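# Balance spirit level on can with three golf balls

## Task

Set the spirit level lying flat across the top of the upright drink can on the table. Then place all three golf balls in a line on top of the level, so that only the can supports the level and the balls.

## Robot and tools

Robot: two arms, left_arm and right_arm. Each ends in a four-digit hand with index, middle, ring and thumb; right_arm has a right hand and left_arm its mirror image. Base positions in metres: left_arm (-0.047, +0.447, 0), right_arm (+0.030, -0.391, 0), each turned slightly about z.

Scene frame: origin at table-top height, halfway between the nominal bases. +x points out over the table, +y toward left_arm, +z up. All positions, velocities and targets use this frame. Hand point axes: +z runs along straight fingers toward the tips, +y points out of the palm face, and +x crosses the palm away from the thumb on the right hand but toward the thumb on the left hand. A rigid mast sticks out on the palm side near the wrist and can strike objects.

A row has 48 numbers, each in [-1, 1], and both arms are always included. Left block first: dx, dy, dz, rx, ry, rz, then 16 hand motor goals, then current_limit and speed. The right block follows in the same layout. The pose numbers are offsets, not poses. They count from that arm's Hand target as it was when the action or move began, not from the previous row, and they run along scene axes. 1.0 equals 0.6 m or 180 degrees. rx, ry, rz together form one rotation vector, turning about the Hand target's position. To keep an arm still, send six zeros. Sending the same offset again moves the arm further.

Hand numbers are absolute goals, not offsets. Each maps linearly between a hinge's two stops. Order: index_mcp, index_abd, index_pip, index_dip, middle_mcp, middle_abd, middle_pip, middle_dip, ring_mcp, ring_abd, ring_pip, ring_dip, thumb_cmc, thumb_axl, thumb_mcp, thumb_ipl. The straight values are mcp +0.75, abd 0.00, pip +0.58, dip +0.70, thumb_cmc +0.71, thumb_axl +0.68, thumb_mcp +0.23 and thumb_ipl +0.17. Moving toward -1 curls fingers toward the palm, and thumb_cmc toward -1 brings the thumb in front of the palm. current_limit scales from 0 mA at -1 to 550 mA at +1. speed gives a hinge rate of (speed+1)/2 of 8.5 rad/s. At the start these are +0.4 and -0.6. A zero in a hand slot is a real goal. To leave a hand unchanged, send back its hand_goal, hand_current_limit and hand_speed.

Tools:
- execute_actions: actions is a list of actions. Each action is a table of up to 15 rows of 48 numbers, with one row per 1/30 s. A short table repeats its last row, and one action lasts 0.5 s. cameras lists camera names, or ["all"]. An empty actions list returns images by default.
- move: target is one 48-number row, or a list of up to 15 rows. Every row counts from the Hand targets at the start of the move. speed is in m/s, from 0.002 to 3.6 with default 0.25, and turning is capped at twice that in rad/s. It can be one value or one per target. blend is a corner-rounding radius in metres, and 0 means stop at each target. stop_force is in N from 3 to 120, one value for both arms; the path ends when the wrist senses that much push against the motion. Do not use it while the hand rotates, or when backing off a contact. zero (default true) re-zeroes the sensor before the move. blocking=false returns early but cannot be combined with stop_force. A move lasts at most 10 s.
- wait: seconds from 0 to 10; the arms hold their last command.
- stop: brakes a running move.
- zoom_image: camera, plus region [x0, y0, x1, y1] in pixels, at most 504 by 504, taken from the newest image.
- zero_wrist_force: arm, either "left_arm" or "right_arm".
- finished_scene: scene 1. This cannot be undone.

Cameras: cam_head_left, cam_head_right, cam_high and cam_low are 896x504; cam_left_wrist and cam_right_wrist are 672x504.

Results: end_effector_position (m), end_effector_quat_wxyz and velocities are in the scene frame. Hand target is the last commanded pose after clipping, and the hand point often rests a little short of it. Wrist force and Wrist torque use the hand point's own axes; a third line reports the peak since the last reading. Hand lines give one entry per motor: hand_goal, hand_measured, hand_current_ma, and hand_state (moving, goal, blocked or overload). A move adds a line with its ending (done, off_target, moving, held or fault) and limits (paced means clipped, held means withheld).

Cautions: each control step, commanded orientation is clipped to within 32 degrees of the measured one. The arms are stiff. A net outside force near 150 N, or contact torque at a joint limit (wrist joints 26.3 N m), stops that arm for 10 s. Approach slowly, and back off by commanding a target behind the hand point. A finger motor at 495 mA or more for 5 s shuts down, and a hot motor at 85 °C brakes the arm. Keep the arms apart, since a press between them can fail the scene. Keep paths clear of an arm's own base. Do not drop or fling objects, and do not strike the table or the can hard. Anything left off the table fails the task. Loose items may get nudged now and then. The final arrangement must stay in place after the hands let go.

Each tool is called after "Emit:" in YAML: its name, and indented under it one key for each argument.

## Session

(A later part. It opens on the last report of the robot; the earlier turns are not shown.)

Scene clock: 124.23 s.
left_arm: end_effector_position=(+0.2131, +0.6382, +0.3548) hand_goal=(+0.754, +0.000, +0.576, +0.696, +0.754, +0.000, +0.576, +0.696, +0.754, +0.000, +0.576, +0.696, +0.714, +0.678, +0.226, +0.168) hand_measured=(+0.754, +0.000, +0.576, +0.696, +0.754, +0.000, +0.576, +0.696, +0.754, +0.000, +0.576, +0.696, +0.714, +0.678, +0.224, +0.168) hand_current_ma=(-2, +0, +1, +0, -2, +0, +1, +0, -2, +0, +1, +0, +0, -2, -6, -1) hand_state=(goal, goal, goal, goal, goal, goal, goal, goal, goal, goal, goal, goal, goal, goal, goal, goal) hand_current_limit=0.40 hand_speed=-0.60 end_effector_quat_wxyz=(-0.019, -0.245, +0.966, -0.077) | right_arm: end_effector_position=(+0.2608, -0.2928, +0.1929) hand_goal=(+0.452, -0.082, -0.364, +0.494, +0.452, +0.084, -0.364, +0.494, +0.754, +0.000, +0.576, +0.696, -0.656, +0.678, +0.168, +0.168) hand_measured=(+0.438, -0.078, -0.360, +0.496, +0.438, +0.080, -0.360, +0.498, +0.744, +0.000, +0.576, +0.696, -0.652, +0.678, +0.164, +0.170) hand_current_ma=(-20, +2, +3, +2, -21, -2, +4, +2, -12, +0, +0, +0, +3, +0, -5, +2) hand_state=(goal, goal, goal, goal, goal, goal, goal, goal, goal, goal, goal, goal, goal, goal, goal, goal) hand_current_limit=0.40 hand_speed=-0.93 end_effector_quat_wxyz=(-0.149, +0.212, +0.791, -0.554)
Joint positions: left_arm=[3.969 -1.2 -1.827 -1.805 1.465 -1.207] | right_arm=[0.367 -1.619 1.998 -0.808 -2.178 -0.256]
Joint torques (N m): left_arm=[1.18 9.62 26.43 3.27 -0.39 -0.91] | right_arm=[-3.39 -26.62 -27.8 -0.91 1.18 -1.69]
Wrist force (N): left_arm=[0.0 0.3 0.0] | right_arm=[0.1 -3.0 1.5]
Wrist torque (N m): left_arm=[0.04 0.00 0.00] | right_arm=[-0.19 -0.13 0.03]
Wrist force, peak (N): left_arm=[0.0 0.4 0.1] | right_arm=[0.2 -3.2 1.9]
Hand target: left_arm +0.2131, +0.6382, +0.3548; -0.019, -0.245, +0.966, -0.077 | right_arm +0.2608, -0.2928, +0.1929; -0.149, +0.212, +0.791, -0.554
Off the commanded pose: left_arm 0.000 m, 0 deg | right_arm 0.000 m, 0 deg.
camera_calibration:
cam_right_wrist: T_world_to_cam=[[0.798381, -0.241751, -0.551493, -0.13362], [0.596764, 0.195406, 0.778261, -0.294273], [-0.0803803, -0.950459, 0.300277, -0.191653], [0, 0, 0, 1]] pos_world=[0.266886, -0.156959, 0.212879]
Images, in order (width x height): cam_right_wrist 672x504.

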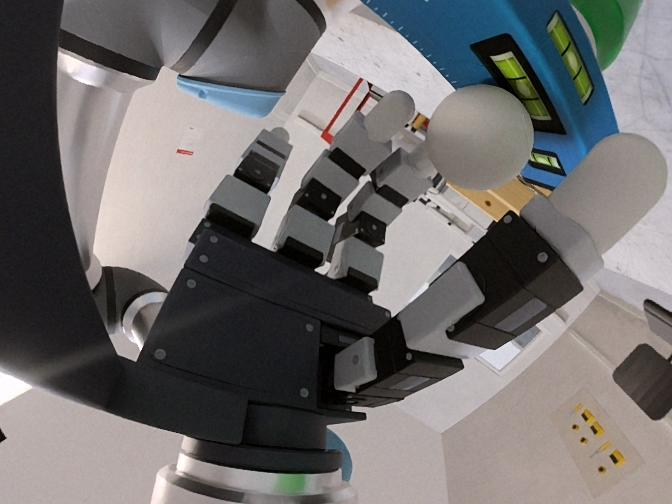

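Emit:
move:
  target:
    - [0,0,0,0,0,0, 0.754,0,0.576,0.696,0.754,0,0.576,0.696,0.754,0,0.576,0.696,0.714,0.678,0.226,0.168,0.4,-0.6, 0,0,0.14,0,0,0, 0.452,-0.083,-0.364,0.494,0.452,0.083,-0.364,0.494,0.754,0,0.576,0.696,-0.656,0.678,0.168,0.168,0.4,-0.85]
    - [0,0,0,0,0,0, 0.754,0,0.576,0.696,0.754,0,0.576,0.696,0.754,0,0.576,0.696,0.714,0.678,0.226,0.168,0.4,-0.6, 0.393,0.277,0.1,0,0,0, 0.452,-0.083,-0.364,0.494,0.452,0.083,-0.364,0.494,0.754,0,0.576,0.696,-0.656,0.678,0.168,0.168,0.4,-0.85]
    - [0,0,0,0,0,0, 0.754,0,0.576,0.696,0.754,0,0.576,0.696,0.754,0,0.576,0.696,0.714,0.678,0.226,0.168,0.4,-0.6, 0.393,0.277,-0.153,0,0,0, 0.452,-0.083,-0.364,0.494,0.452,0.083,-0.364,0.494,0.754,0,0.576,0.696,-0.656,0.678,0.168,0.168,0.4,-0.85]
  speed: [0.15,0.3,0.15]
  blend: [0.02,0.04,0]
  cameras: ["cam_right_wrist","cam_high","cam_low","cam_head_left"]

Emit:
zoom_image:
  camera: "cam_right_wrist"
  region: [432, 0, 672, 200]

Emit:
zoom_image:
  camera: "cam_low"
  region: [110, 150, 250, 270]

Emit:
zoom_image:
  camera: "cam_high"
  region: [430, 110, 530, 190]

Scene clock: 128.07 s.
left_arm: end_effector_position=(+0.2131, +0.6382, +0.3548) hand_goal=(+0.754, +0.000, +0.576, +0.696, +0.754, +0.000, +0.576, +0.696, +0.754, +0.000, +0.576, +0.696, +0.714, +0.678, +0.226, +0.168) hand_measured=(+0.754, +0.000, +0.576, +0.696, +0.754, +0.000, +0.576, +0.696, +0.754, +0.000, +0.576, +0.696, +0.714, +0.678, +0.224, +0.168) hand_current_ma=(-2, +0, +1, +0, -2, +0, +1, +0, -2, +0, +1, +0, +0, -2, -6, -1) hand_state=(goal, goal, goal, goal, goal, goal, goal, goal, goal, goal, goal, goal, goal, goal, goal, goal) hand_current_limit=0.40 hand_speed=-0.60 end_effector_quat_wxyz=(-0.019, -0.245, +0.966, -0.077) | right_arm: end_effector_position=(+0.4965, -0.1266, +0.1011) hand_goal=(+0.452, -0.082, -0.364, +0.494, +0.452, +0.084, -0.364, +0.494, +0.754, +0.000, +0.576, +0.696, -0.656, +0.678, +0.168, +0.168) hand_measured=(+0.442, -0.080, -0.362, +0.496, +0.442, +0.082, -0.360, +0.498, +0.744, +0.000, +0.576, +0.696, -0.654, +0.678, +0.166, +0.170) hand_current_ma=(-13, +2, +2, +2, -14, -2, +3, +2, -12, +0, +0, +0, +2, +0, -3, +2) hand_state=(goal, goal, goal, goal, goal, goal, goal, goal, goal, goal, goal, goal, goal, goal, goal, goal) hand_current_limit=0.40 hand_speed=-0.85 end_effector_quat_wxyz=(-0.149, +0.212, +0.791, -0.554)
Joint positions: left_arm=[3.969 -1.2 -1.827 -1.805 1.465 -1.207] | right_arm=[0.46 -0.867 1.221 -0.758 -2.092 -0.211]
Joint torques (N m): left_arm=[1 9.51 26.29 3.27 -0.48 -0.94] | right_arm=[-8.6 -62.85 -28.48 -0.15 -2.54 -1.72]
Wrist force (N): left_arm=[0.0 0.1 0.3] | right_arm=[-0.1 -3.2 2.3]
Wrist torque (N m): left_arm=[0.00 0.01 0.00] | right_arm=[-0.31 -0.14 -0.05]
Wrist force, peak (N): left_arm=[0.2 0.4 0.2] | right_arm=[1.0 -6.0 2.9]
Hand target: left_arm +0.2131, +0.6382, +0.3548; -0.019, -0.245, +0.966, -0.077 | right_arm +0.4966, -0.1266, +0.1011; -0.149, +0.212, +0.791, -0.554
Off the commanded pose: left_arm 0.000 m, 0 deg | right_arm 0.000 m, 0 deg.
move: done
camera_calibration:
cam_right_wrist: T_world_to_cam=[[0.798232, -0.241828, -0.551675, -0.332228], [0.596977, 0.195552, 0.77806, -0.396106], [-0.080276, -0.95041, 0.300461, 0.0127566], [0, 0, 0, 1]] pos_world=[0.502686, 0.00924105, 0.12108]
Images, in order (width x height): cam_head_left 896x504, cam_high 896x504, cam_low 896x504, cam_right_wrist 672x504.

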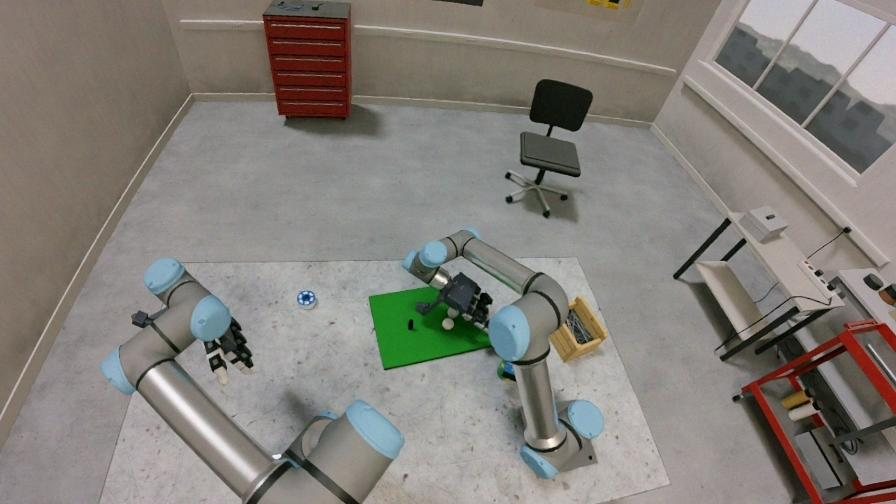

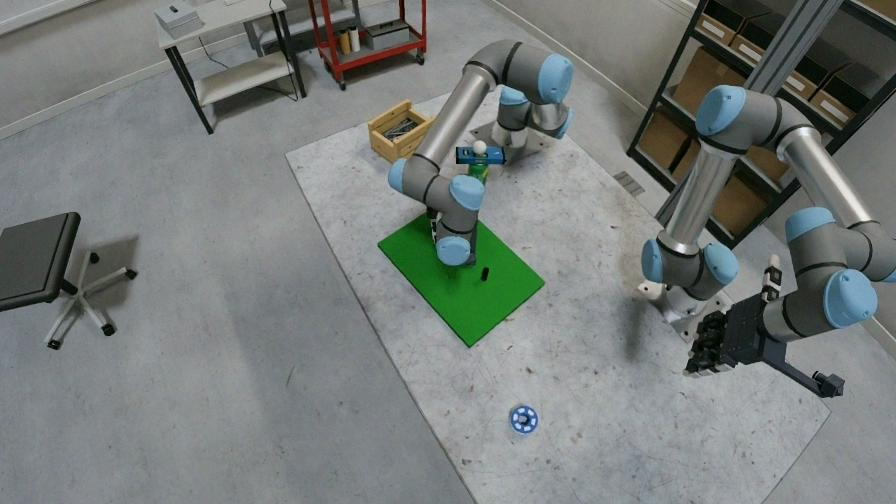

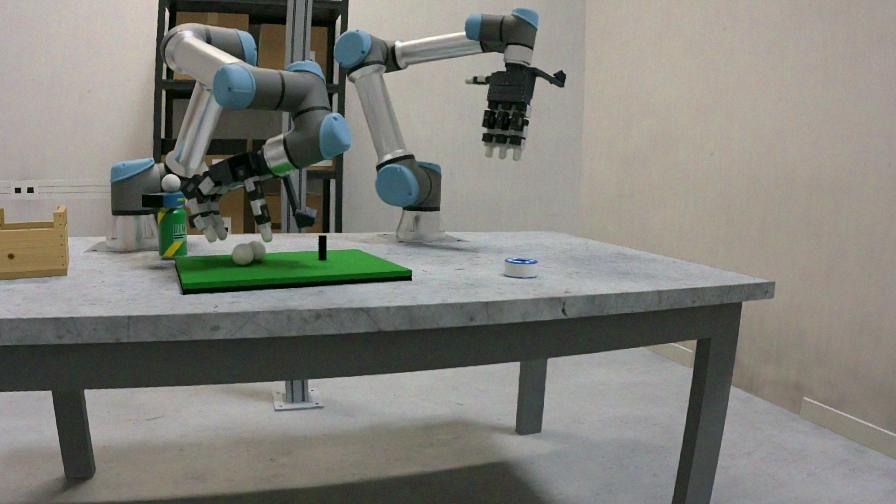

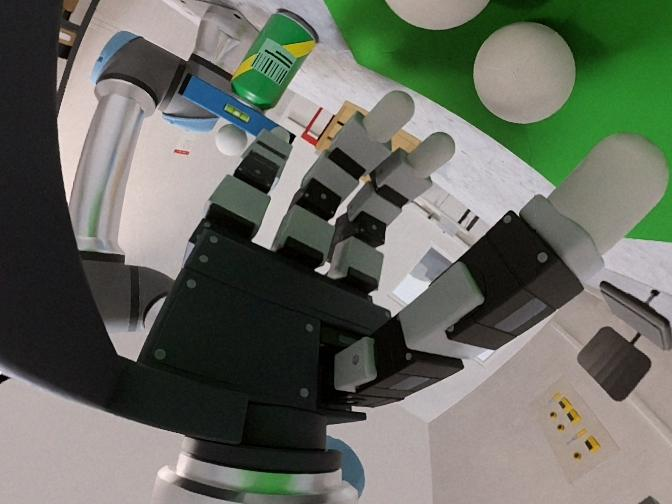

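Scaled by 2.100 from the camera's 672x504 image, which has a finer 960x720 frame.

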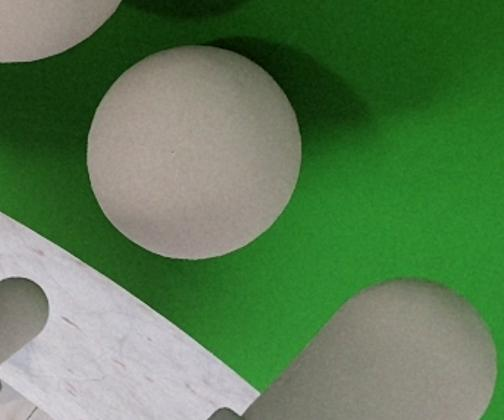

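Scaled by 3.600.

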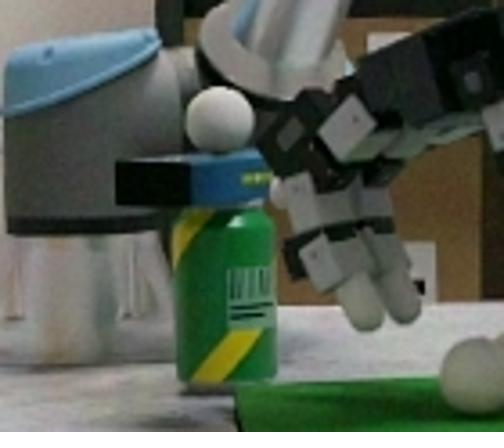

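Scaled by 5.040.

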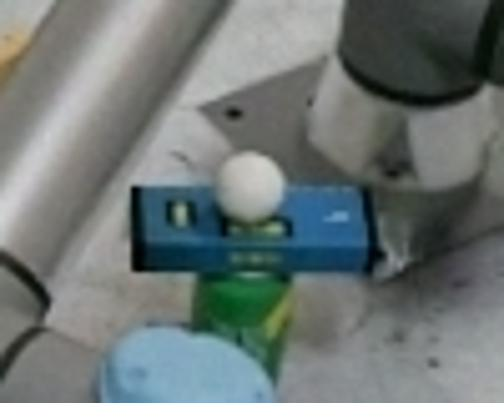

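Emit:
move:
  target: [0,0,0,0,0,0, 0.754,0,0.576,0.696,0.754,0,0.576,0.696,0.754,0,0.576,0.696,0.714,0.678,0.226,0.168,0.4,-0.6, -0.0026,0.0015,-0.0637,0,0,0, 0.452,-0.083,-0.364,0.494,0.452,0.083,-0.364,0.494,0.754,0,0.576,0.696,-0.656,0.678,0.168,0.168,0.4,-0.85]
  speed: 0.06
  stop_force: 8

Emit:
execute_actions:
  actions:
    - [[0,0,0,0,0,0,0.754,0,0.576,0.696,0.754,0,0.576,0.696,0.754,0,0.576,0.696,0.714,0.678,0.226,0.168,0.4,-0.6,0,0,0,0,0,0,0.2192,-0.083,-0.364,0.494,0.2192,0.083,-0.364,0.494,0.754,0,0.576,0.696,-0.656,0.678,0.0169,0.168,0.4,-0.9]]
    - [[0,0,0,0,0,0,0.754,0,0.576,0.696,0.754,0,0.576,0.696,0.754,0,0.576,0.696,0.714,0.678,0.226,0.168,0.4,-0.6,0,0,0,0,0,0,0.2192,-0.083,-0.364,0.494,0.2192,0.083,-0.364,0.494,0.754,0,0.576,0.696,-0.656,0.678,0.0169,0.168,0.4,-0.9]]
  cameras: ["cam_right_wrist"]

Emit:
zoom_image:
  camera: "cam_right_wrist"
  region: [352, 0, 672, 240]

Scene clock: 131.07 s.
left_arm: end_effector_position=(+0.2131, +0.6382, +0.3548) hand_goal=(+0.754, +0.000, +0.576, +0.696, +0.754, +0.000, +0.576, +0.696, +0.754, +0.000, +0.576, +0.696, +0.714, +0.678, +0.226, +0.168) hand_measured=(+0.754, +0.000, +0.576, +0.696, +0.754, +0.000, +0.576, +0.696, +0.754, +0.000, +0.576, +0.696, +0.714, +0.678, +0.224, +0.168) hand_current_ma=(-2, +0, +1, +0, -2, +0, +1, +0, -2, +0, +1, +0, +0, -2, -6, -1) hand_state=(goal, goal, goal, goal, goal, goal, goal, goal, goal, goal, goal, goal, goal, goal, goal, goal) hand_current_limit=0.40 hand_speed=-0.60 end_effector_quat_wxyz=(-0.019, -0.245, +0.966, -0.077) | right_arm: end_effector_position=(+0.4950, -0.1257, +0.0629) hand_goal=(+0.452, -0.082, -0.364, +0.494, +0.452, +0.084, -0.364, +0.494, +0.754, +0.000, +0.576, +0.696, -0.656, +0.678, +0.168, +0.168) hand_measured=(+0.442, -0.080, -0.362, +0.496, +0.442, +0.082, -0.360, +0.498, +0.744, +0.000, +0.576, +0.696, -0.654, +0.678, +0.166, +0.170) hand_current_ma=(-13, +2, +2, +2, -14, -2, +3, +2, -12, +0, +0, +0, +2, +0, -3, +2) hand_state=(goal, goal, goal, goal, goal, goal, goal, goal, goal, goal, goal, goal, goal, goal, goal, goal) hand_current_limit=0.40 hand_speed=-0.85 end_effector_quat_wxyz=(-0.149, +0.212, +0.791, -0.554)
Joint positions: left_arm=[3.969 -1.2 -1.827 -1.805 1.465 -1.207] | right_arm=[0.463 -0.833 1.264 -0.836 -2.09 -0.21]
Joint torques (N m): left_arm=[0.87 9.28 27.14 3.33 -0.45 -1.01] | right_arm=[-1.15 -64.76 -30.98 0.5 -1.2 0.14]
Wrist force (N): left_arm=[0.2 0.1 0.0] | right_arm=[0.1 -3.3 2.2]
Wrist torque (N m): left_arm=[0.02 -0.02 0.02] | right_arm=[-0.27 -0.15 -0.11]
Wrist force, peak (N): left_arm=[-0.2 0.5 0.3] | right_arm=[-0.3 -4.3 2.0]
Hand target: left_arm +0.2131, +0.6382, +0.3548; -0.019, -0.245, +0.966, -0.077 | right_arm +0.4950, -0.1257, +0.0629; -0.149, +0.212, +0.791, -0.554
Off the commanded pose: left_arm 0.000 m, 0 deg | right_arm 0.000 m, 0 deg.
move: done

Scene clock: 132.27 s.
left_arm: end_effector_position=(+0.2131, +0.6382, +0.3548) hand_goal=(+0.754, +0.000, +0.576, +0.696, +0.754, +0.000, +0.576, +0.696, +0.754, +0.000, +0.576, +0.696, +0.714, +0.678, +0.226, +0.168) hand_measured=(+0.754, +0.000, +0.576, +0.696, +0.754, +0.000, +0.576, +0.696, +0.754, +0.000, +0.576, +0.696, +0.714, +0.678, +0.224, +0.168) hand_current_ma=(-2, +0, +1, +0, -2, +0, +1, +0, -2, +0, +1, +0, +0, -2, -6, -1) hand_state=(goal, goal, goal, goal, goal, goal, goal, goal, goal, goal, goal, goal, goal, goal, goal, goal) hand_current_limit=0.40 hand_speed=-0.60 end_effector_quat_wxyz=(-0.019, -0.245, +0.966, -0.077) | right_arm: end_effector_position=(+0.4950, -0.1257, +0.0629) hand_goal=(+0.220, -0.082, -0.364, +0.494, +0.220, +0.084, -0.364, +0.494, +0.754, +0.000, +0.576, +0.696, -0.656, +0.678, +0.016, +0.168) hand_measured=(+0.218, -0.080, -0.362, +0.496, +0.218, +0.082, -0.360, +0.498, +0.744, +0.000, +0.576, +0.696, -0.654, +0.678, +0.018, +0.170) hand_current_ma=(-1, +2, +2, +2, -1, -2, +3, +2, -12, +0, +0, +0, +2, +0, +2, +2) hand_state=(goal, goal, goal, goal, goal, goal, goal, goal, goal, goal, goal, goal, goal, goal, goal, goal) hand_current_limit=0.40 hand_speed=-0.90 end_effector_quat_wxyz=(-0.149, +0.212, +0.791, -0.554)
Joint positions: left_arm=[3.969 -1.2 -1.827 -1.805 1.465 -1.207] | right_arm=[0.463 -0.833 1.264 -0.836 -2.09 -0.21]
Joint torques (N m): left_arm=[0.76 9.37 26.78 3.21 -0.53 -1.06] | right_arm=[-9 -64.96 -31.48 -0.92 -1.52 -1.73]
Wrist force (N): left_arm=[0.1 0.2 0.1] | right_arm=[-0.2 -3.1 2.1]
Wrist torque (N m): left_arm=[0.02 0.00 0.00] | right_arm=[-0.21 -0.12 -0.12]
Wrist force, peak (N): left_arm=[0.1 0.2 0.4] | right_arm=[-0.1 -3.3 2.2]
Hand target: left_arm +0.2131, +0.6382, +0.3548; -0.019, -0.245, +0.966, -0.077 | right_arm +0.4950, -0.1257, +0.0629; -0.149, +0.212, +0.791, -0.554
Off the commanded pose: left_arm 0.000 m, 0 deg | right_arm 0.000 m, 0 deg.
camera_calibration:
cam_right_wrist: T_world_to_cam=[[0.798381, -0.241751, -0.551493, -0.351899], [0.596764, 0.195406, 0.778261, -0.365513], [-0.0803803, -0.950459, 0.300277, 0.0250295], [0, 0, 0, 1]] pos_world=[0.501086, 0.0101411, 0.0828792]
Images, in order (width x height): cam_right_wrist 672x504.

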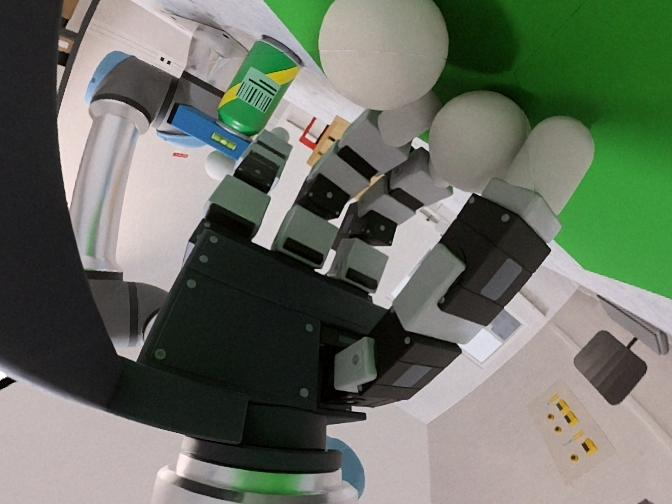

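Scaled by 1.575 from the camera's 672x504 image, which has a finer 960x720 frame.

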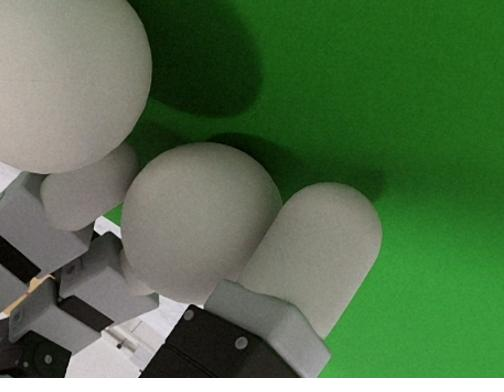

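Emit:
execute_actions:
  actions:
    - [[0,0,0,0,0,0,0.754,0,0.576,0.696,0.754,0,0.576,0.696,0.754,0,0.576,0.696,0.714,0.678,0.226,0.168,0.4,-0.6,0,0,-0.0012,0,0,0,0.1233,-0.083,-0.364,0.494,0.1233,0.083,-0.364,0.494,0.754,0,0.576,0.696,-0.656,0.678,-0.1011,0.168,0.4,-0.95]]
    - [[0,0,0,0,0,0,0.754,0,0.576,0.696,0.754,0,0.576,0.696,0.754,0,0.576,0.696,0.714,0.678,0.226,0.168,0.4,-0.6,0,0,0,0,0,0,0.1233,-0.083,-0.364,0.494,0.1233,0.083,-0.364,0.494,0.754,0,0.576,0.696,-0.656,0.678,-0.1011,0.168,0.4,-0.95]]

Emit:
move:
  target: [0,0,0,0,0,0, 0.754,0,0.576,0.696,0.754,0,0.576,0.696,0.754,0,0.576,0.696,0.714,0.678,0.226,0.168,0.4,-0.6, 0,0,0.06,0,0,0, 0.1233,-0.083,-0.364,0.494,0.1233,0.083,-0.364,0.494,0.754,0,0.576,0.696,-0.656,0.678,-0.1011,0.168,0.4,-0.95]
  speed: 0.05
  cameras: ["cam_right_wrist","cam_low"]

Emit:
zoom_image:
  camera: "cam_right_wrist"
  region: [352, 0, 672, 240]

Emit:
zoom_image:
  camera: "cam_low"
  region: [130, 150, 330, 290]

Scene clock: 134.73 s.
left_arm: end_effector_position=(+0.2131, +0.6382, +0.3548) hand_goal=(+0.754, +0.000, +0.576, +0.696, +0.754, +0.000, +0.576, +0.696, +0.754, +0.000, +0.576, +0.696, +0.714, +0.678, +0.226, +0.168) hand_measured=(+0.754, +0.000, +0.576, +0.696, +0.754, +0.000, +0.576, +0.696, +0.754, +0.000, +0.576, +0.696, +0.714, +0.678, +0.224, +0.168) hand_current_ma=(-2, +0, +1, +0, -2, +0, +1, +0, -2, +0, +1, +0, +0, -2, -6, -1) hand_state=(goal, goal, goal, goal, goal, goal, goal, goal, goal, goal, goal, goal, goal, goal, goal, goal) hand_current_limit=0.40 hand_speed=-0.60 end_effector_quat_wxyz=(-0.019, -0.245, +0.966, -0.077) | right_arm: end_effector_position=(+0.4950, -0.1257, +0.0622) hand_goal=(+0.124, -0.082, -0.364, +0.494, +0.124, +0.084, -0.364, +0.494, +0.754, +0.000, +0.576, +0.696, -0.656, +0.678, -0.102, +0.168) hand_measured=(+0.174, -0.080, -0.352, +0.498, +0.176, +0.082, -0.350, +0.498, +0.744, +0.000, +0.576, +0.696, -0.654, +0.678, -0.004, +0.190) hand_current_ma=(+127, +2, +15, +3, +133, -2, +19, +2, -12, +0, +0, +0, +2, +0, +385, +51) hand_state=(blocked, goal, goal, goal, blocked, goal, goal, goal, goal, goal, goal, goal, goal, goal, blocked, blocked) hand_current_limit=0.40 hand_speed=-0.95 end_effector_quat_wxyz=(-0.149, +0.212, +0.791, -0.554)
Joint positions: left_arm=[3.969 -1.2 -1.827 -1.805 1.465 -1.207] | right_arm=[0.463 -0.832 1.265 -0.837 -2.09 -0.21]
Joint torques (N m): left_arm=[1 9.48 26 3.28 -0.56 -0.94] | right_arm=[-7.98 -38.18 -5.91 2.02 -1.53 -1.83]
Wrist force (N): left_arm=[0.0 0.3 -0.1] | right_arm=[0.0 -5.0 1.7]
Wrist torque (N m): left_arm=[0.06 0.00 -0.01] | right_arm=[-0.36 -0.14 -0.12]
Wrist force, peak (N): left_arm=[-0.1 0.4 0.4] | right_arm=[-0.1 -5.2 1.8]
Hand target: left_arm +0.2131, +0.6382, +0.3548; -0.019, -0.245, +0.966, -0.077 | right_arm +0.4950, -0.1257, +0.0622; -0.149, +0.212, +0.791, -0.554
Off the commanded pose: left_arm 0.000 m, 0 deg | right_arm 0.000 m, 0 deg.

Scene clock: 135.77 s.
left_arm: end_effector_position=(+0.2131, +0.6382, +0.3548) hand_goal=(+0.754, +0.000, +0.576, +0.696, +0.754, +0.000, +0.576, +0.696, +0.754, +0.000, +0.576, +0.696, +0.714, +0.678, +0.226, +0.168) hand_measured=(+0.754, +0.000, +0.576, +0.696, +0.754, +0.000, +0.576, +0.696, +0.754, +0.000, +0.576, +0.696, +0.714, +0.678, +0.224, +0.168) hand_current_ma=(-2, +0, +1, +0, -2, +0, +1, +0, -2, +0, +1, +0, +0, -2, -6, -1) hand_state=(goal, goal, goal, goal, goal, goal, goal, goal, goal, goal, goal, goal, goal, goal, goal, goal) hand_current_limit=0.40 hand_speed=-0.60 end_effector_quat_wxyz=(-0.019, -0.245, +0.966, -0.077) | right_arm: end_effector_position=(+0.4951, -0.1256, +0.0984) hand_goal=(+0.124, -0.082, -0.364, +0.494, +0.124, +0.084, -0.364, +0.494, +0.754, +0.000, +0.576, +0.696, -0.656, +0.678, -0.102, +0.168) hand_measured=(+0.174, -0.078, -0.348, +0.500, +0.176, +0.080, -0.344, +0.500, +0.744, +0.000, +0.576, +0.696, -0.654, +0.678, -0.008, +0.190) hand_current_ma=(+127, +2, +25, +7, +133, -2, +30, +7, -12, +0, +0, +0, +2, +0, +385, +54) hand_state=(blocked, goal, goal, goal, blocked, goal, goal, goal, goal, goal, goal, goal, goal, goal, blocked, blocked) hand_current_limit=0.40 hand_speed=-0.95 end_effector_quat_wxyz=(-0.149, +0.212, +0.791, -0.554)
Joint positions: left_arm=[3.969 -1.2 -1.827 -1.805 1.465 -1.207] | right_arm=[0.463 -0.867 1.226 -0.765 -2.09 -0.21]
Joint torques (N m): left_arm=[0.79 9.27 26.55 3.31 -0.48 -1.12] | right_arm=[-8.18 -39.17 -5.79 -1.43 -1.43 -1.17]
Wrist force (N): left_arm=[0.1 0.2 0.0] | right_arm=[0.0 -2.6 2.5]
Wrist torque (N m): left_arm=[0.03 -0.01 0.01] | right_arm=[-0.24 -0.16 -0.09]
Wrist force, peak (N): left_arm=[0.2 0.3 0.2] | right_arm=[-0.2 -4.9 1.5]
Hand target: left_arm +0.2131, +0.6382, +0.3548; -0.019, -0.245, +0.966, -0.077 | right_arm +0.4950, -0.1257, +0.0982; -0.149, +0.212, +0.791, -0.554
Off the commanded pose: left_arm 0.000 m, 0 deg | right_arm 0.000 m, 0 deg.
move: done
camera_calibration:
cam_right_wrist: T_world_to_cam=[[0.798646, -0.241614, -0.551169, -0.332518], [0.596396, 0.195287, 0.778572, -0.39313], [-0.0804772, -0.950519, 0.300063, 0.0144225], [0, 0, 0, 1]] pos_world=[0.501186, 0.0101412, 0.118479]
Images, in order (width x height): cam_low 896x504, cam_right_wrist 672x504.

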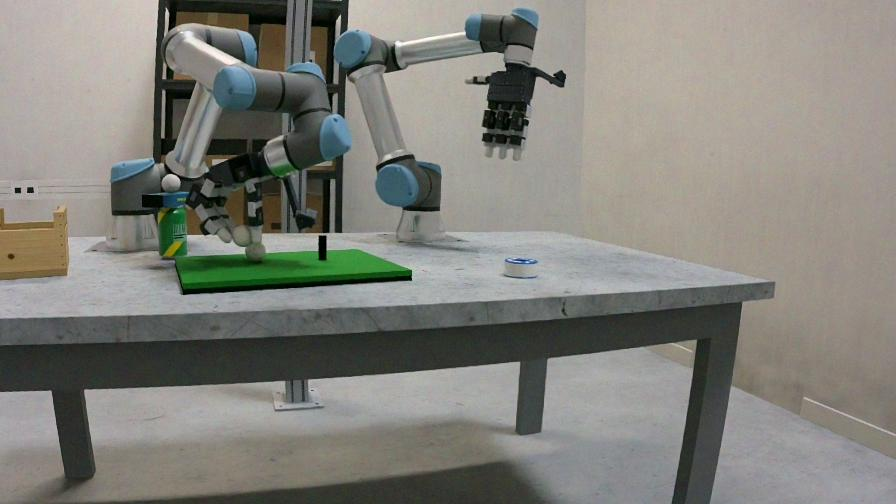

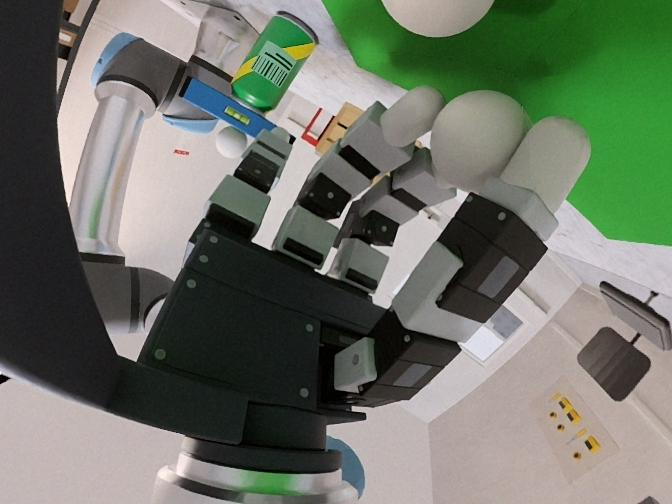

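Scaled by 1.575 from the camera's 672x504 image, which has a finer 960x720 frame.

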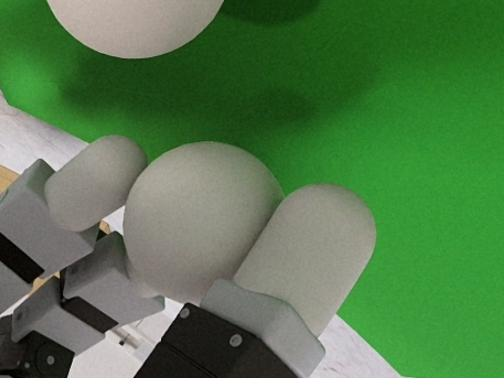

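Scaled by 2.520.

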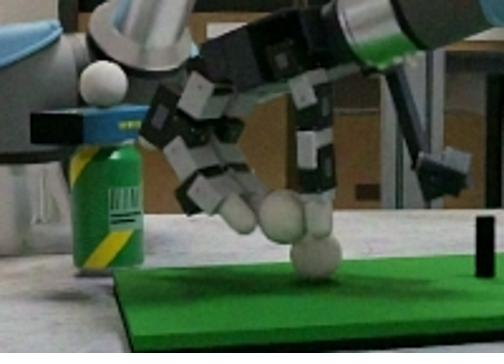

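Emit:
move:
  target:
    - [0,0,0,0,0,0, 0.754,0,0.576,0.696,0.754,0,0.576,0.696,0.754,0,0.576,0.696,0.714,0.678,0.226,0.168,0.4,-0.6, 0,0,0.2,0,0,0, 0.1233,-0.083,-0.364,0.494,0.1233,0.083,-0.364,0.494,0.754,0,0.576,0.696,-0.656,0.678,-0.1011,0.168,0.4,-0.95]
    - [0,0,0,0,0,0, 0.754,0,0.576,0.696,0.754,0,0.576,0.696,0.754,0,0.576,0.696,0.714,0.678,0.226,0.168,0.4,-0.6, -0.3237,-0.3188,0.2863,0,0,0, 0.1233,-0.083,-0.364,0.494,0.1233,0.083,-0.364,0.494,0.754,0,0.576,0.696,-0.656,0.678,-0.1011,0.168,0.4,-0.95]
    - [0,0,0,0,0,0, 0.754,0,0.576,0.696,0.754,0,0.576,0.696,0.754,0,0.576,0.696,0.714,0.678,0.226,0.168,0.4,-0.6, -0.3237,-0.3188,0.178,0,0,0, 0.1233,-0.083,-0.364,0.494,0.1233,0.083,-0.364,0.494,0.754,0,0.576,0.696,-0.656,0.678,-0.1011,0.168,0.4,-0.95]
  speed: [0.12,0.2,0.08]
  blend: [0.05,0.02,0]
  cameras: ["cam_right_wrist","cam_low","cam_high"]

Emit:
zoom_image:
  camera: "cam_low"
  region: [90, 130, 290, 270]

Emit:
zoom_image:
  camera: "cam_high"
  region: [430, 110, 530, 190]

Scene clock: 141.13 s.
left_arm: end_effector_position=(+0.2131, +0.6382, +0.3548) hand_goal=(+0.754, +0.000, +0.576, +0.696, +0.754, +0.000, +0.576, +0.696, +0.754, +0.000, +0.576, +0.696, +0.714, +0.678, +0.226, +0.168) hand_measured=(+0.754, +0.000, +0.576, +0.696, +0.754, +0.000, +0.576, +0.696, +0.754, +0.000, +0.576, +0.696, +0.714, +0.678, +0.224, +0.168) hand_current_ma=(-2, +0, +1, +0, -2, +0, +1, +0, -2, +0, +1, +0, +0, -2, -6, -1) hand_state=(goal, goal, goal, goal, goal, goal, goal, goal, goal, goal, goal, goal, goal, goal, goal, goal) hand_current_limit=0.40 hand_speed=-0.60 end_effector_quat_wxyz=(-0.019, -0.245, +0.966, -0.077) | right_arm: end_effector_position=(+0.3007, -0.3170, +0.2049) hand_goal=(+0.124, -0.082, -0.364, +0.494, +0.124, +0.084, -0.364, +0.494, +0.754, +0.000, +0.576, +0.696, -0.656, +0.678, -0.102, +0.168) hand_measured=(+0.174, -0.078, -0.346, +0.500, +0.176, +0.080, -0.344, +0.500, +0.744, +0.000, +0.576, +0.696, -0.654, +0.678, -0.008, +0.190) hand_current_ma=(+127, +2, +26, +7, +133, -2, +31, +7, -12, +0, +0, +0, +2, +0, +385, +55) hand_state=(blocked, goal, goal, goal, blocked, goal, goal, goal, goal, goal, goal, goal, goal, goal, blocked, blocked) hand_current_limit=0.40 hand_speed=-0.95 end_effector_quat_wxyz=(-0.149, +0.212, +0.791, -0.554)
Joint positions: left_arm=[3.969 -1.2 -1.827 -1.805 1.465 -1.207] | right_arm=[0.275 -1.595 1.945 -0.81 -2.261 -0.306]
Joint torques (N m): left_arm=[1.32 9.3 26.67 3.31 -0.42 -1.11] | right_arm=[4.08 -32.61 -30.74 0.77 -0.02 -1.6]
Wrist force (N): left_arm=[0.1 0.2 0.1] | right_arm=[0.1 -2.2 1.8]
Wrist torque (N m): left_arm=[0.02 -0.01 0.00] | right_arm=[-0.11 -0.16 0.00]
Wrist force, peak (N): left_arm=[0.0 0.5 0.1] | right_arm=[0.3 -4.2 2.6]
Hand target: left_arm +0.2131, +0.6382, +0.3548; -0.019, -0.245, +0.966, -0.077 | right_arm +0.3008, -0.3170, +0.2050; -0.149, +0.212, +0.791, -0.554
Off the commanded pose: left_arm 0.000 m, 0 deg | right_arm 0.000 m, 0 deg.
move: done
camera_calibration:
cam_right_wrist: T_world_to_cam=[[0.798257, -0.241916, -0.5516, -0.164755], [0.59693, 0.195527, 0.778103, -0.322747], [-0.0803829, -0.950393, 0.300487, -0.215077], [0, 0, 0, 1]] pos_world=[0.306886, -0.181159, 0.22488]
Images, in order (width x height): cam_high 896x504, cam_low 896x504, cam_right_wrist 672x504.

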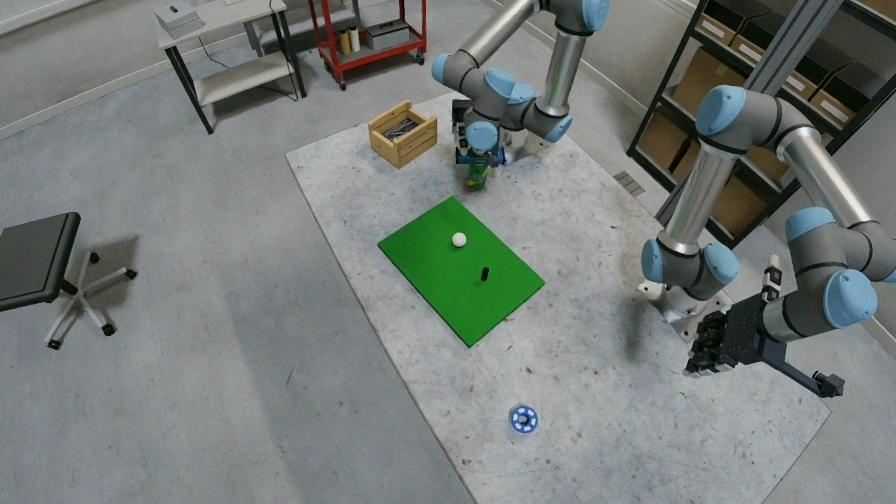

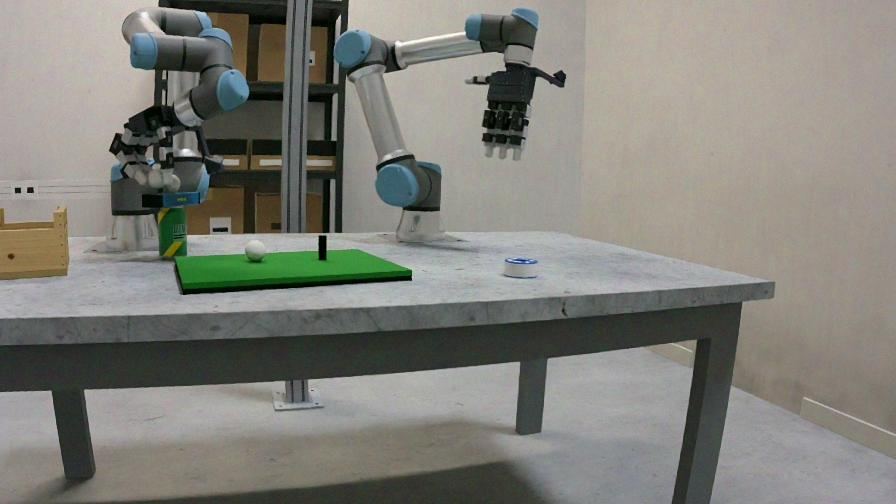

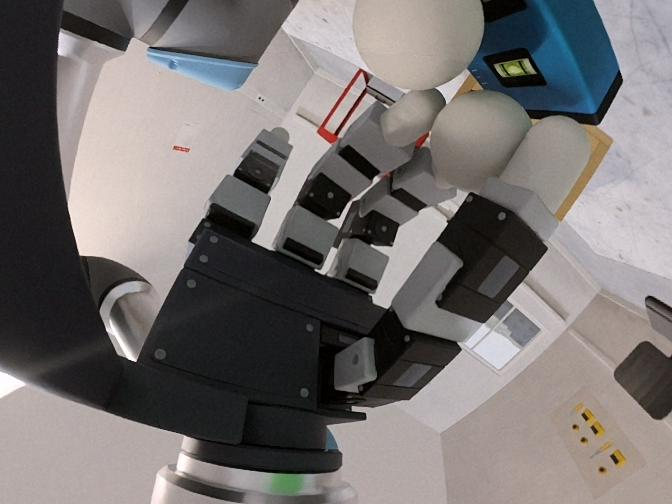

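Scaled by 2.520.

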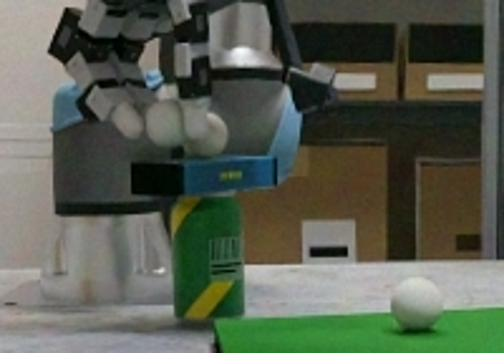

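Scaled by 5.040.

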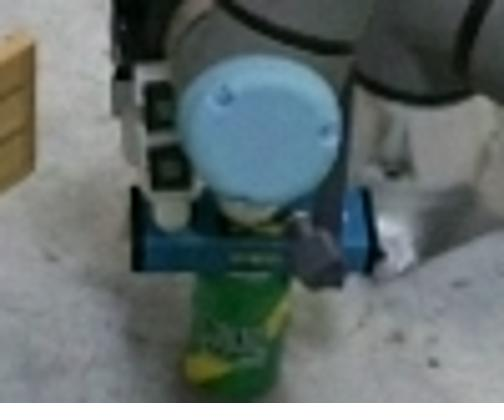

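Emit:
move:
  target: [0,0,0,0,0,0,0.754,0,0.576,0.696,0.754,0,0.576,0.696,0.754,0,0.576,0.696,0.714,0.678,0.226,0.168,0.4,-0.6, 0,0,-0.0188,0,0,0,0.1233,-0.083,-0.364,0.494,0.1233,0.083,-0.364,0.494,0.754,0,0.576,0.696,-0.656,0.678,-0.1011,0.168,0.4,-0.95]
  speed: 0.025
  cameras: ["cam_low","cam_right_wrist"]

Emit:
zoom_image:
  camera: "cam_low"
  region: [280, 60, 580, 330]

Scene clock: 143.83 s.
left_arm: end_effector_position=(+0.2131, +0.6382, +0.3548) hand_goal=(+0.754, +0.000, +0.576, +0.696, +0.754, +0.000, +0.576, +0.696, +0.754, +0.000, +0.576, +0.696, +0.714, +0.678, +0.226, +0.168) hand_measured=(+0.754, +0.000, +0.576, +0.696, +0.754, +0.000, +0.576, +0.696, +0.754, +0.000, +0.576, +0.696, +0.714, +0.678, +0.224, +0.168) hand_current_ma=(-2, +0, +1, +0, -2, +0, +1, +0, -2, +0, +1, +0, +0, -2, -6, -1) hand_state=(goal, goal, goal, goal, goal, goal, goal, goal, goal, goal, goal, goal, goal, goal, goal, goal) hand_current_limit=0.40 hand_speed=-0.60 end_effector_quat_wxyz=(-0.019, -0.245, +0.966, -0.077) | right_arm: end_effector_position=(+0.3007, -0.3170, +0.1935) hand_goal=(+0.124, -0.082, -0.364, +0.494, +0.124, +0.084, -0.364, +0.494, +0.754, +0.000, +0.576, +0.696, -0.656, +0.678, -0.102, +0.168) hand_measured=(+0.174, -0.078, -0.346, +0.500, +0.176, +0.080, -0.344, +0.500, +0.744, +0.000, +0.576, +0.696, -0.654, +0.678, -0.008, +0.190) hand_current_ma=(+127, +2, +26, +7, +133, -2, +31, +7, -12, +0, +0, +0, +2, +0, +385, +55) hand_state=(blocked, goal, goal, goal, blocked, goal, goal, goal, goal, goal, goal, goal, goal, goal, blocked, blocked) hand_current_limit=0.40 hand_speed=-0.95 end_effector_quat_wxyz=(-0.149, +0.212, +0.791, -0.554) end_effector_velocity=(-0.001, +0.000, +0.001) end_effector_angular_velocity=(-0.001, +0.004, +0.000)
Joint positions: left_arm=[3.969 -1.2 -1.827 -1.805 1.465 -1.207] | right_arm=[0.275 -1.584 1.967 -0.841 -2.261 -0.306]
Joint velocities: left_arm=[within noise] | right_arm=[0 0 -0.001 0.006 0 0]
Joint torques (N m): left_arm=[0.59 9.32 26.53 3.36 -0.53 -1.07] | right_arm=[-8.27 -24.89 -30.47 1.84 -1.44 -1.25]
Wrist force (N): left_arm=[0.1 0.4 0.2] | right_arm=[0.1 -2.2 1.7]
Wrist torque (N m): left_arm=[0.05 -0.01 0.00] | right_arm=[-0.10 -0.16 0.00]
Wrist force, peak (N): left_arm=[0.0 0.5 0.1] | right_arm=[0.1 -2.8 1.6]
Hand target: left_arm +0.2131, +0.6382, +0.3548; -0.019, -0.245, +0.966, -0.077 | right_arm +0.3008, -0.3170, +0.1937; -0.149, +0.212, +0.791, -0.554
Off the commanded pose: left_arm 0.000 m, 0 deg | right_arm 0.000 m, 0 deg.
move: done
camera_calibration:
cam_right_wrist: T_world_to_cam=[[0.798269, -0.241765, -0.551648, -0.17101], [0.596927, 0.195491, 0.778114, -0.313885], [-0.0802784, -0.950438, 0.30037, -0.211667], [0, 0, 0, 1]] pos_world=[0.306886, -0.181159, 0.213479]
Images, in order (width x height): cam_low 896x504, cam_right_wrist 672x504.

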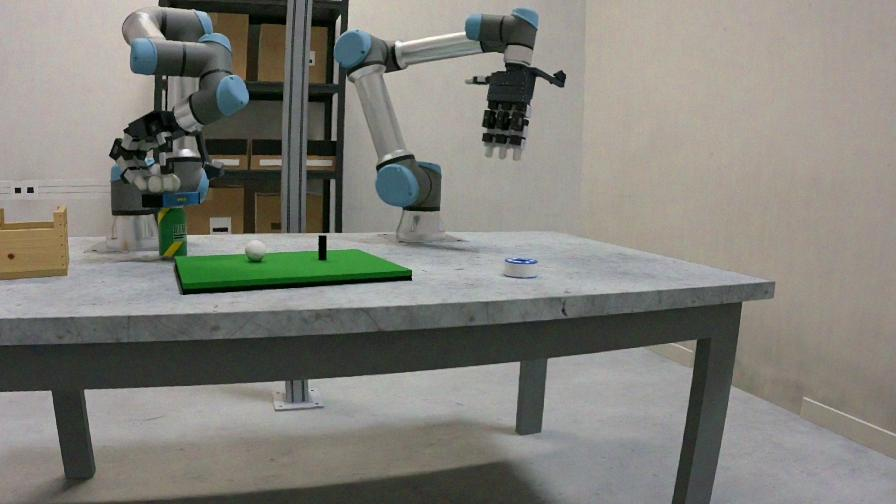

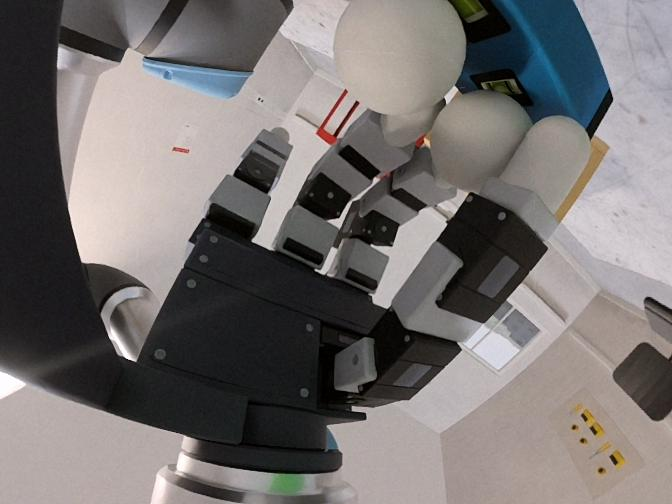

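Scaled by 1.680.

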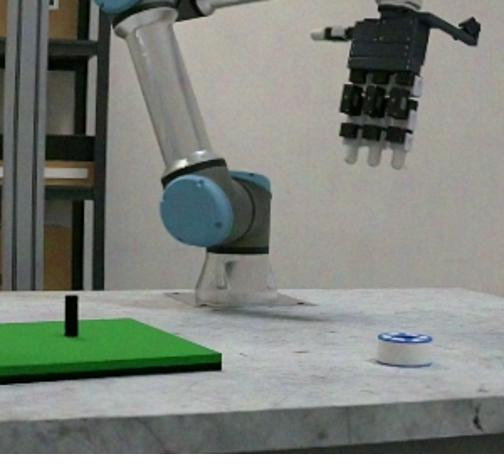

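Emit:
zoom_image:
  camera: "cam_low"
  region: [100, 140, 240, 260]

Emit:
zoom_image:
  camera: "cam_right_wrist"
  region: [300, 0, 672, 240]

Scaled by 3.600.

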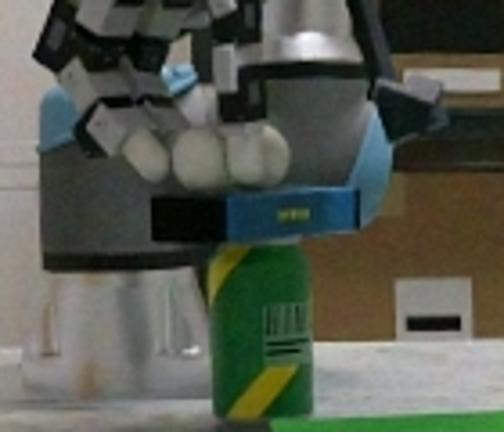

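Scaled by 1.355 from the camera's 672x504 image, which has a finer 960x720 frame.

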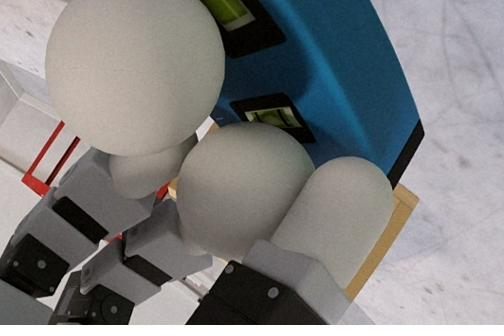

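Emit:
execute_actions:
  actions:
    - [[0,0,0,0,0,0,0.754,0,0.576,0.696,0.754,0,0.576,0.696,0.754,0,0.576,0.696,0.714,0.678,0.226,0.168,0.4,-0.6, 0,0,-0.0009,0,0,0,0.139,-0.083,-0.364,0.494,0.139,0.083,-0.364,0.494,0.754,0,0.576,0.696,-0.656,0.678,-0.0778,0.168,0.4,-0.97]]
    - [[0,0,0,0,0,0,0.754,0,0.576,0.696,0.754,0,0.576,0.696,0.754,0,0.576,0.696,0.714,0.678,0.226,0.168,0.4,-0.6, 0,0,0,0,0,0,0.155,-0.083,-0.364,0.494,0.155,0.083,-0.364,0.494,0.754,0,0.576,0.696,-0.656,0.678,-0.0545,0.168,0.4,-0.97]]
  cameras: ["cam_right_wrist"]

Scene clock: 145.77 s.
left_arm: end_effector_position=(+0.2131, +0.6382, +0.3548) hand_goal=(+0.754, +0.000, +0.576, +0.696, +0.754, +0.000, +0.576, +0.696, +0.754, +0.000, +0.576, +0.696, +0.714, +0.678, +0.226, +0.168) hand_measured=(+0.754, +0.000, +0.576, +0.696, +0.754, +0.000, +0.576, +0.696, +0.754, +0.000, +0.576, +0.696, +0.714, +0.678, +0.224, +0.168) hand_current_ma=(-2, +0, +1, +0, -2, +0, +1, +0, -2, +0, +1, +0, +0, -2, -6, -1) hand_state=(goal, goal, goal, goal, goal, goal, goal, goal, goal, goal, goal, goal, goal, goal, goal, goal) hand_current_limit=0.40 hand_speed=-0.60 end_effector_quat_wxyz=(-0.019, -0.245, +0.966, -0.077) | right_arm: end_effector_position=(+0.3008, -0.3170, +0.1931) hand_goal=(+0.156, -0.082, -0.364, +0.494, +0.156, +0.084, -0.364, +0.494, +0.754, +0.000, +0.576, +0.696, -0.656, +0.678, -0.054, +0.168) hand_measured=(+0.178, -0.078, -0.346, +0.500, +0.178, +0.080, -0.344, +0.500, +0.744, +0.000, +0.576, +0.696, -0.654, +0.678, -0.008, +0.190) hand_current_ma=(+39, +2, +26, +7, +41, -2, +31, +7, -12, +0, +0, +0, +2, +0, +145, +55) hand_state=(blocked, goal, goal, goal, blocked, goal, blocked, goal, goal, goal, goal, goal, goal, goal, blocked, blocked) hand_current_limit=0.40 hand_speed=-0.97 end_effector_quat_wxyz=(-0.149, +0.212, +0.791, -0.554)
Joint positions: left_arm=[3.969 -1.2 -1.827 -1.805 1.465 -1.207] | right_arm=[0.275 -1.584 1.967 -0.842 -2.261 -0.306]
Joint torques (N m): left_arm=[1.48 9.72 26.42 3.36 -0.45 -1.15] | right_arm=[-8.03 -7.34 -7.67 1.41 -1.26 -1.27]
Wrist force (N): left_arm=[0.2 0.1 0.1] | right_arm=[0.1 -2.3 1.8]
Wrist torque (N m): left_arm=[0.00 -0.02 0.02] | right_arm=[-0.11 -0.16 0.00]
Wrist force, peak (N): left_arm=[0.1 0.2 0.4] | right_arm=[0.1 -2.5 1.8]
Hand target: left_arm +0.2131, +0.6382, +0.3548; -0.019, -0.245, +0.966, -0.077 | right_arm +0.3008, -0.3170, +0.1931; -0.149, +0.212, +0.791, -0.554
Off the commanded pose: left_arm 0.000 m, 0 deg | right_arm 0.000 m, 0 deg.
camera_calibration:
cam_right_wrist: T_world_to_cam=[[0.798381, -0.241751, -0.551493, -0.17124], [0.596764, 0.195406, 0.778261, -0.313648], [-0.0803803, -0.950459, 0.300277, -0.211529], [0, 0, 0, 1]] pos_world=[0.306886, -0.181159, 0.213179]
Images, in order (width x height): cam_right_wrist 672x504.

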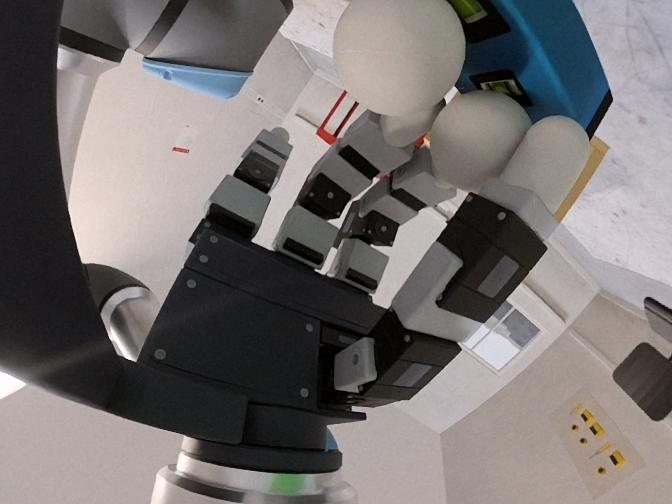

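Emit:
execute_actions:
  actions:
    - [[0,0,0,0,0,0,0.754,0,0.576,0.696,0.754,0,0.576,0.696,0.754,0,0.576,0.696,0.714,0.678,0.226,0.168,0.4,-0.6, 0,0,0,0,0,0,0.170,-0.083,-0.364,0.494,0.170,0.083,-0.364,0.494,0.754,0,0.576,0.696,-0.656,0.678,-0.0312,0.168,0.4,-0.97]]
    - [[0,0,0,0,0,0,0.754,0,0.576,0.696,0.754,0,0.576,0.696,0.754,0,0.576,0.696,0.714,0.678,0.226,0.168,0.4,-0.6, 0,0,0,0,0,0,0.186,-0.083,-0.364,0.494,0.186,0.083,-0.364,0.494,0.754,0,0.576,0.696,-0.656,0.678,-0.008,0.168,0.4,-0.97]]
  cameras: ["cam_right_wrist"]

Emit:
zoom_image:
  camera: "cam_right_wrist"
  region: [352, 0, 672, 240]

Scene clock: 147.37 s.
left_arm: end_effector_position=(+0.2131, +0.6382, +0.3548) hand_goal=(+0.754, +0.000, +0.576, +0.696, +0.754, +0.000, +0.576, +0.696, +0.754, +0.000, +0.576, +0.696, +0.714, +0.678, +0.226, +0.168) hand_measured=(+0.754, +0.000, +0.576, +0.696, +0.754, +0.000, +0.576, +0.696, +0.754, +0.000, +0.576, +0.696, +0.714, +0.678, +0.224, +0.168) hand_current_ma=(-2, +0, +1, +0, -2, +0, +1, +0, -2, +0, +1, +0, +0, -2, -6, -1) hand_state=(goal, goal, goal, goal, goal, goal, goal, goal, goal, goal, goal, goal, goal, goal, goal, goal) hand_current_limit=0.40 hand_speed=-0.60 end_effector_quat_wxyz=(-0.019, -0.245, +0.966, -0.077) | right_arm: end_effector_position=(+0.3008, -0.3170, +0.1931) hand_goal=(+0.186, -0.082, -0.364, +0.494, +0.186, +0.084, -0.364, +0.494, +0.754, +0.000, +0.576, +0.696, -0.656, +0.678, -0.008, +0.168) hand_measured=(+0.190, -0.078, -0.352, +0.500, +0.190, +0.080, -0.348, +0.500, +0.744, +0.000, +0.576, +0.696, -0.654, +0.678, -0.002, +0.180) hand_current_ma=(+2, +2, +15, +7, +3, -2, +23, +7, -12, +0, +0, +0, +2, +0, +8, +21) hand_state=(goal, goal, goal, goal, goal, goal, goal, goal, goal, goal, goal, goal, goal, goal, goal, goal) hand_current_limit=0.40 hand_speed=-0.97 end_effector_quat_wxyz=(-0.149, +0.212, +0.791, -0.554)
Joint positions: left_arm=[3.969 -1.2 -1.827 -1.805 1.465 -1.207] | right_arm=[0.275 -1.584 1.967 -0.842 -2.261 -0.306]
Joint torques (N m): left_arm=[1.07 9.66 26.54 3.29 -0.48 -1.21] | right_arm=[-6.95 -7.78 -7.89 1.48 -1.18 -1.17]
Wrist force (N): left_arm=[0.1 0.2 0.3] | right_arm=[0.1 -2.4 1.8]
Wrist torque (N m): left_arm=[0.01 0.00 0.00] | right_arm=[-0.13 -0.15 -0.01]
Wrist force, peak (N): left_arm=[0.2 0.3 0.3] | right_arm=[0.1 -2.5 1.8]
Hand target: left_arm +0.2131, +0.6382, +0.3548; -0.019, -0.245, +0.966, -0.077 | right_arm +0.3008, -0.3170, +0.1931; -0.149, +0.212, +0.791, -0.554
Off the commanded pose: left_arm 0.000 m, 0 deg | right_arm 0.000 m, 0 deg.
camera_calibration:
cam_right_wrist: T_world_to_cam=[[0.798381, -0.241751, -0.551493, -0.17124], [0.596764, 0.195406, 0.778261, -0.313648], [-0.0803803, -0.950459, 0.300277, -0.211529], [0, 0, 0, 1]] pos_world=[0.306886, -0.181159, 0.213179]
Images, in order (width x height): cam_right_wrist 672x504.

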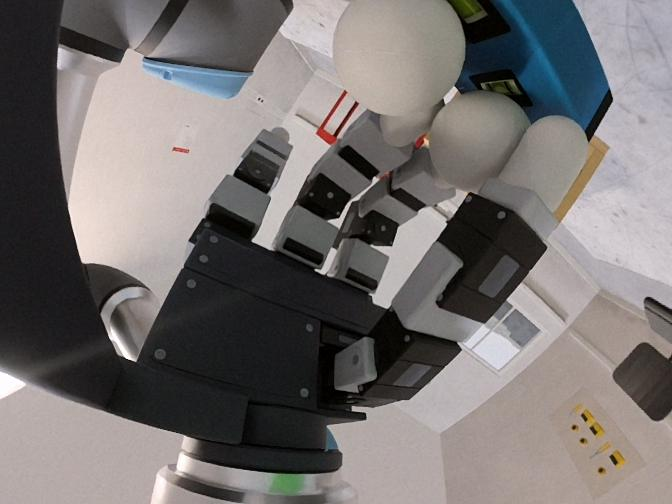

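Scaled by 1.575 from the camera's 672x504 image, which has a finer 960x720 frame.

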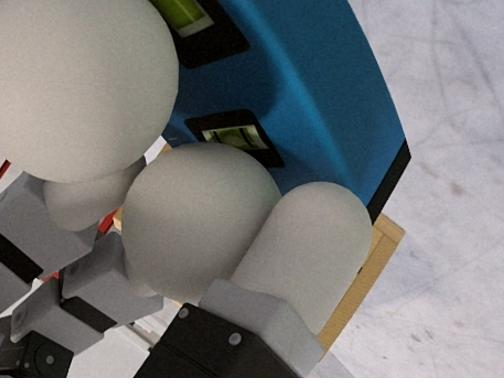

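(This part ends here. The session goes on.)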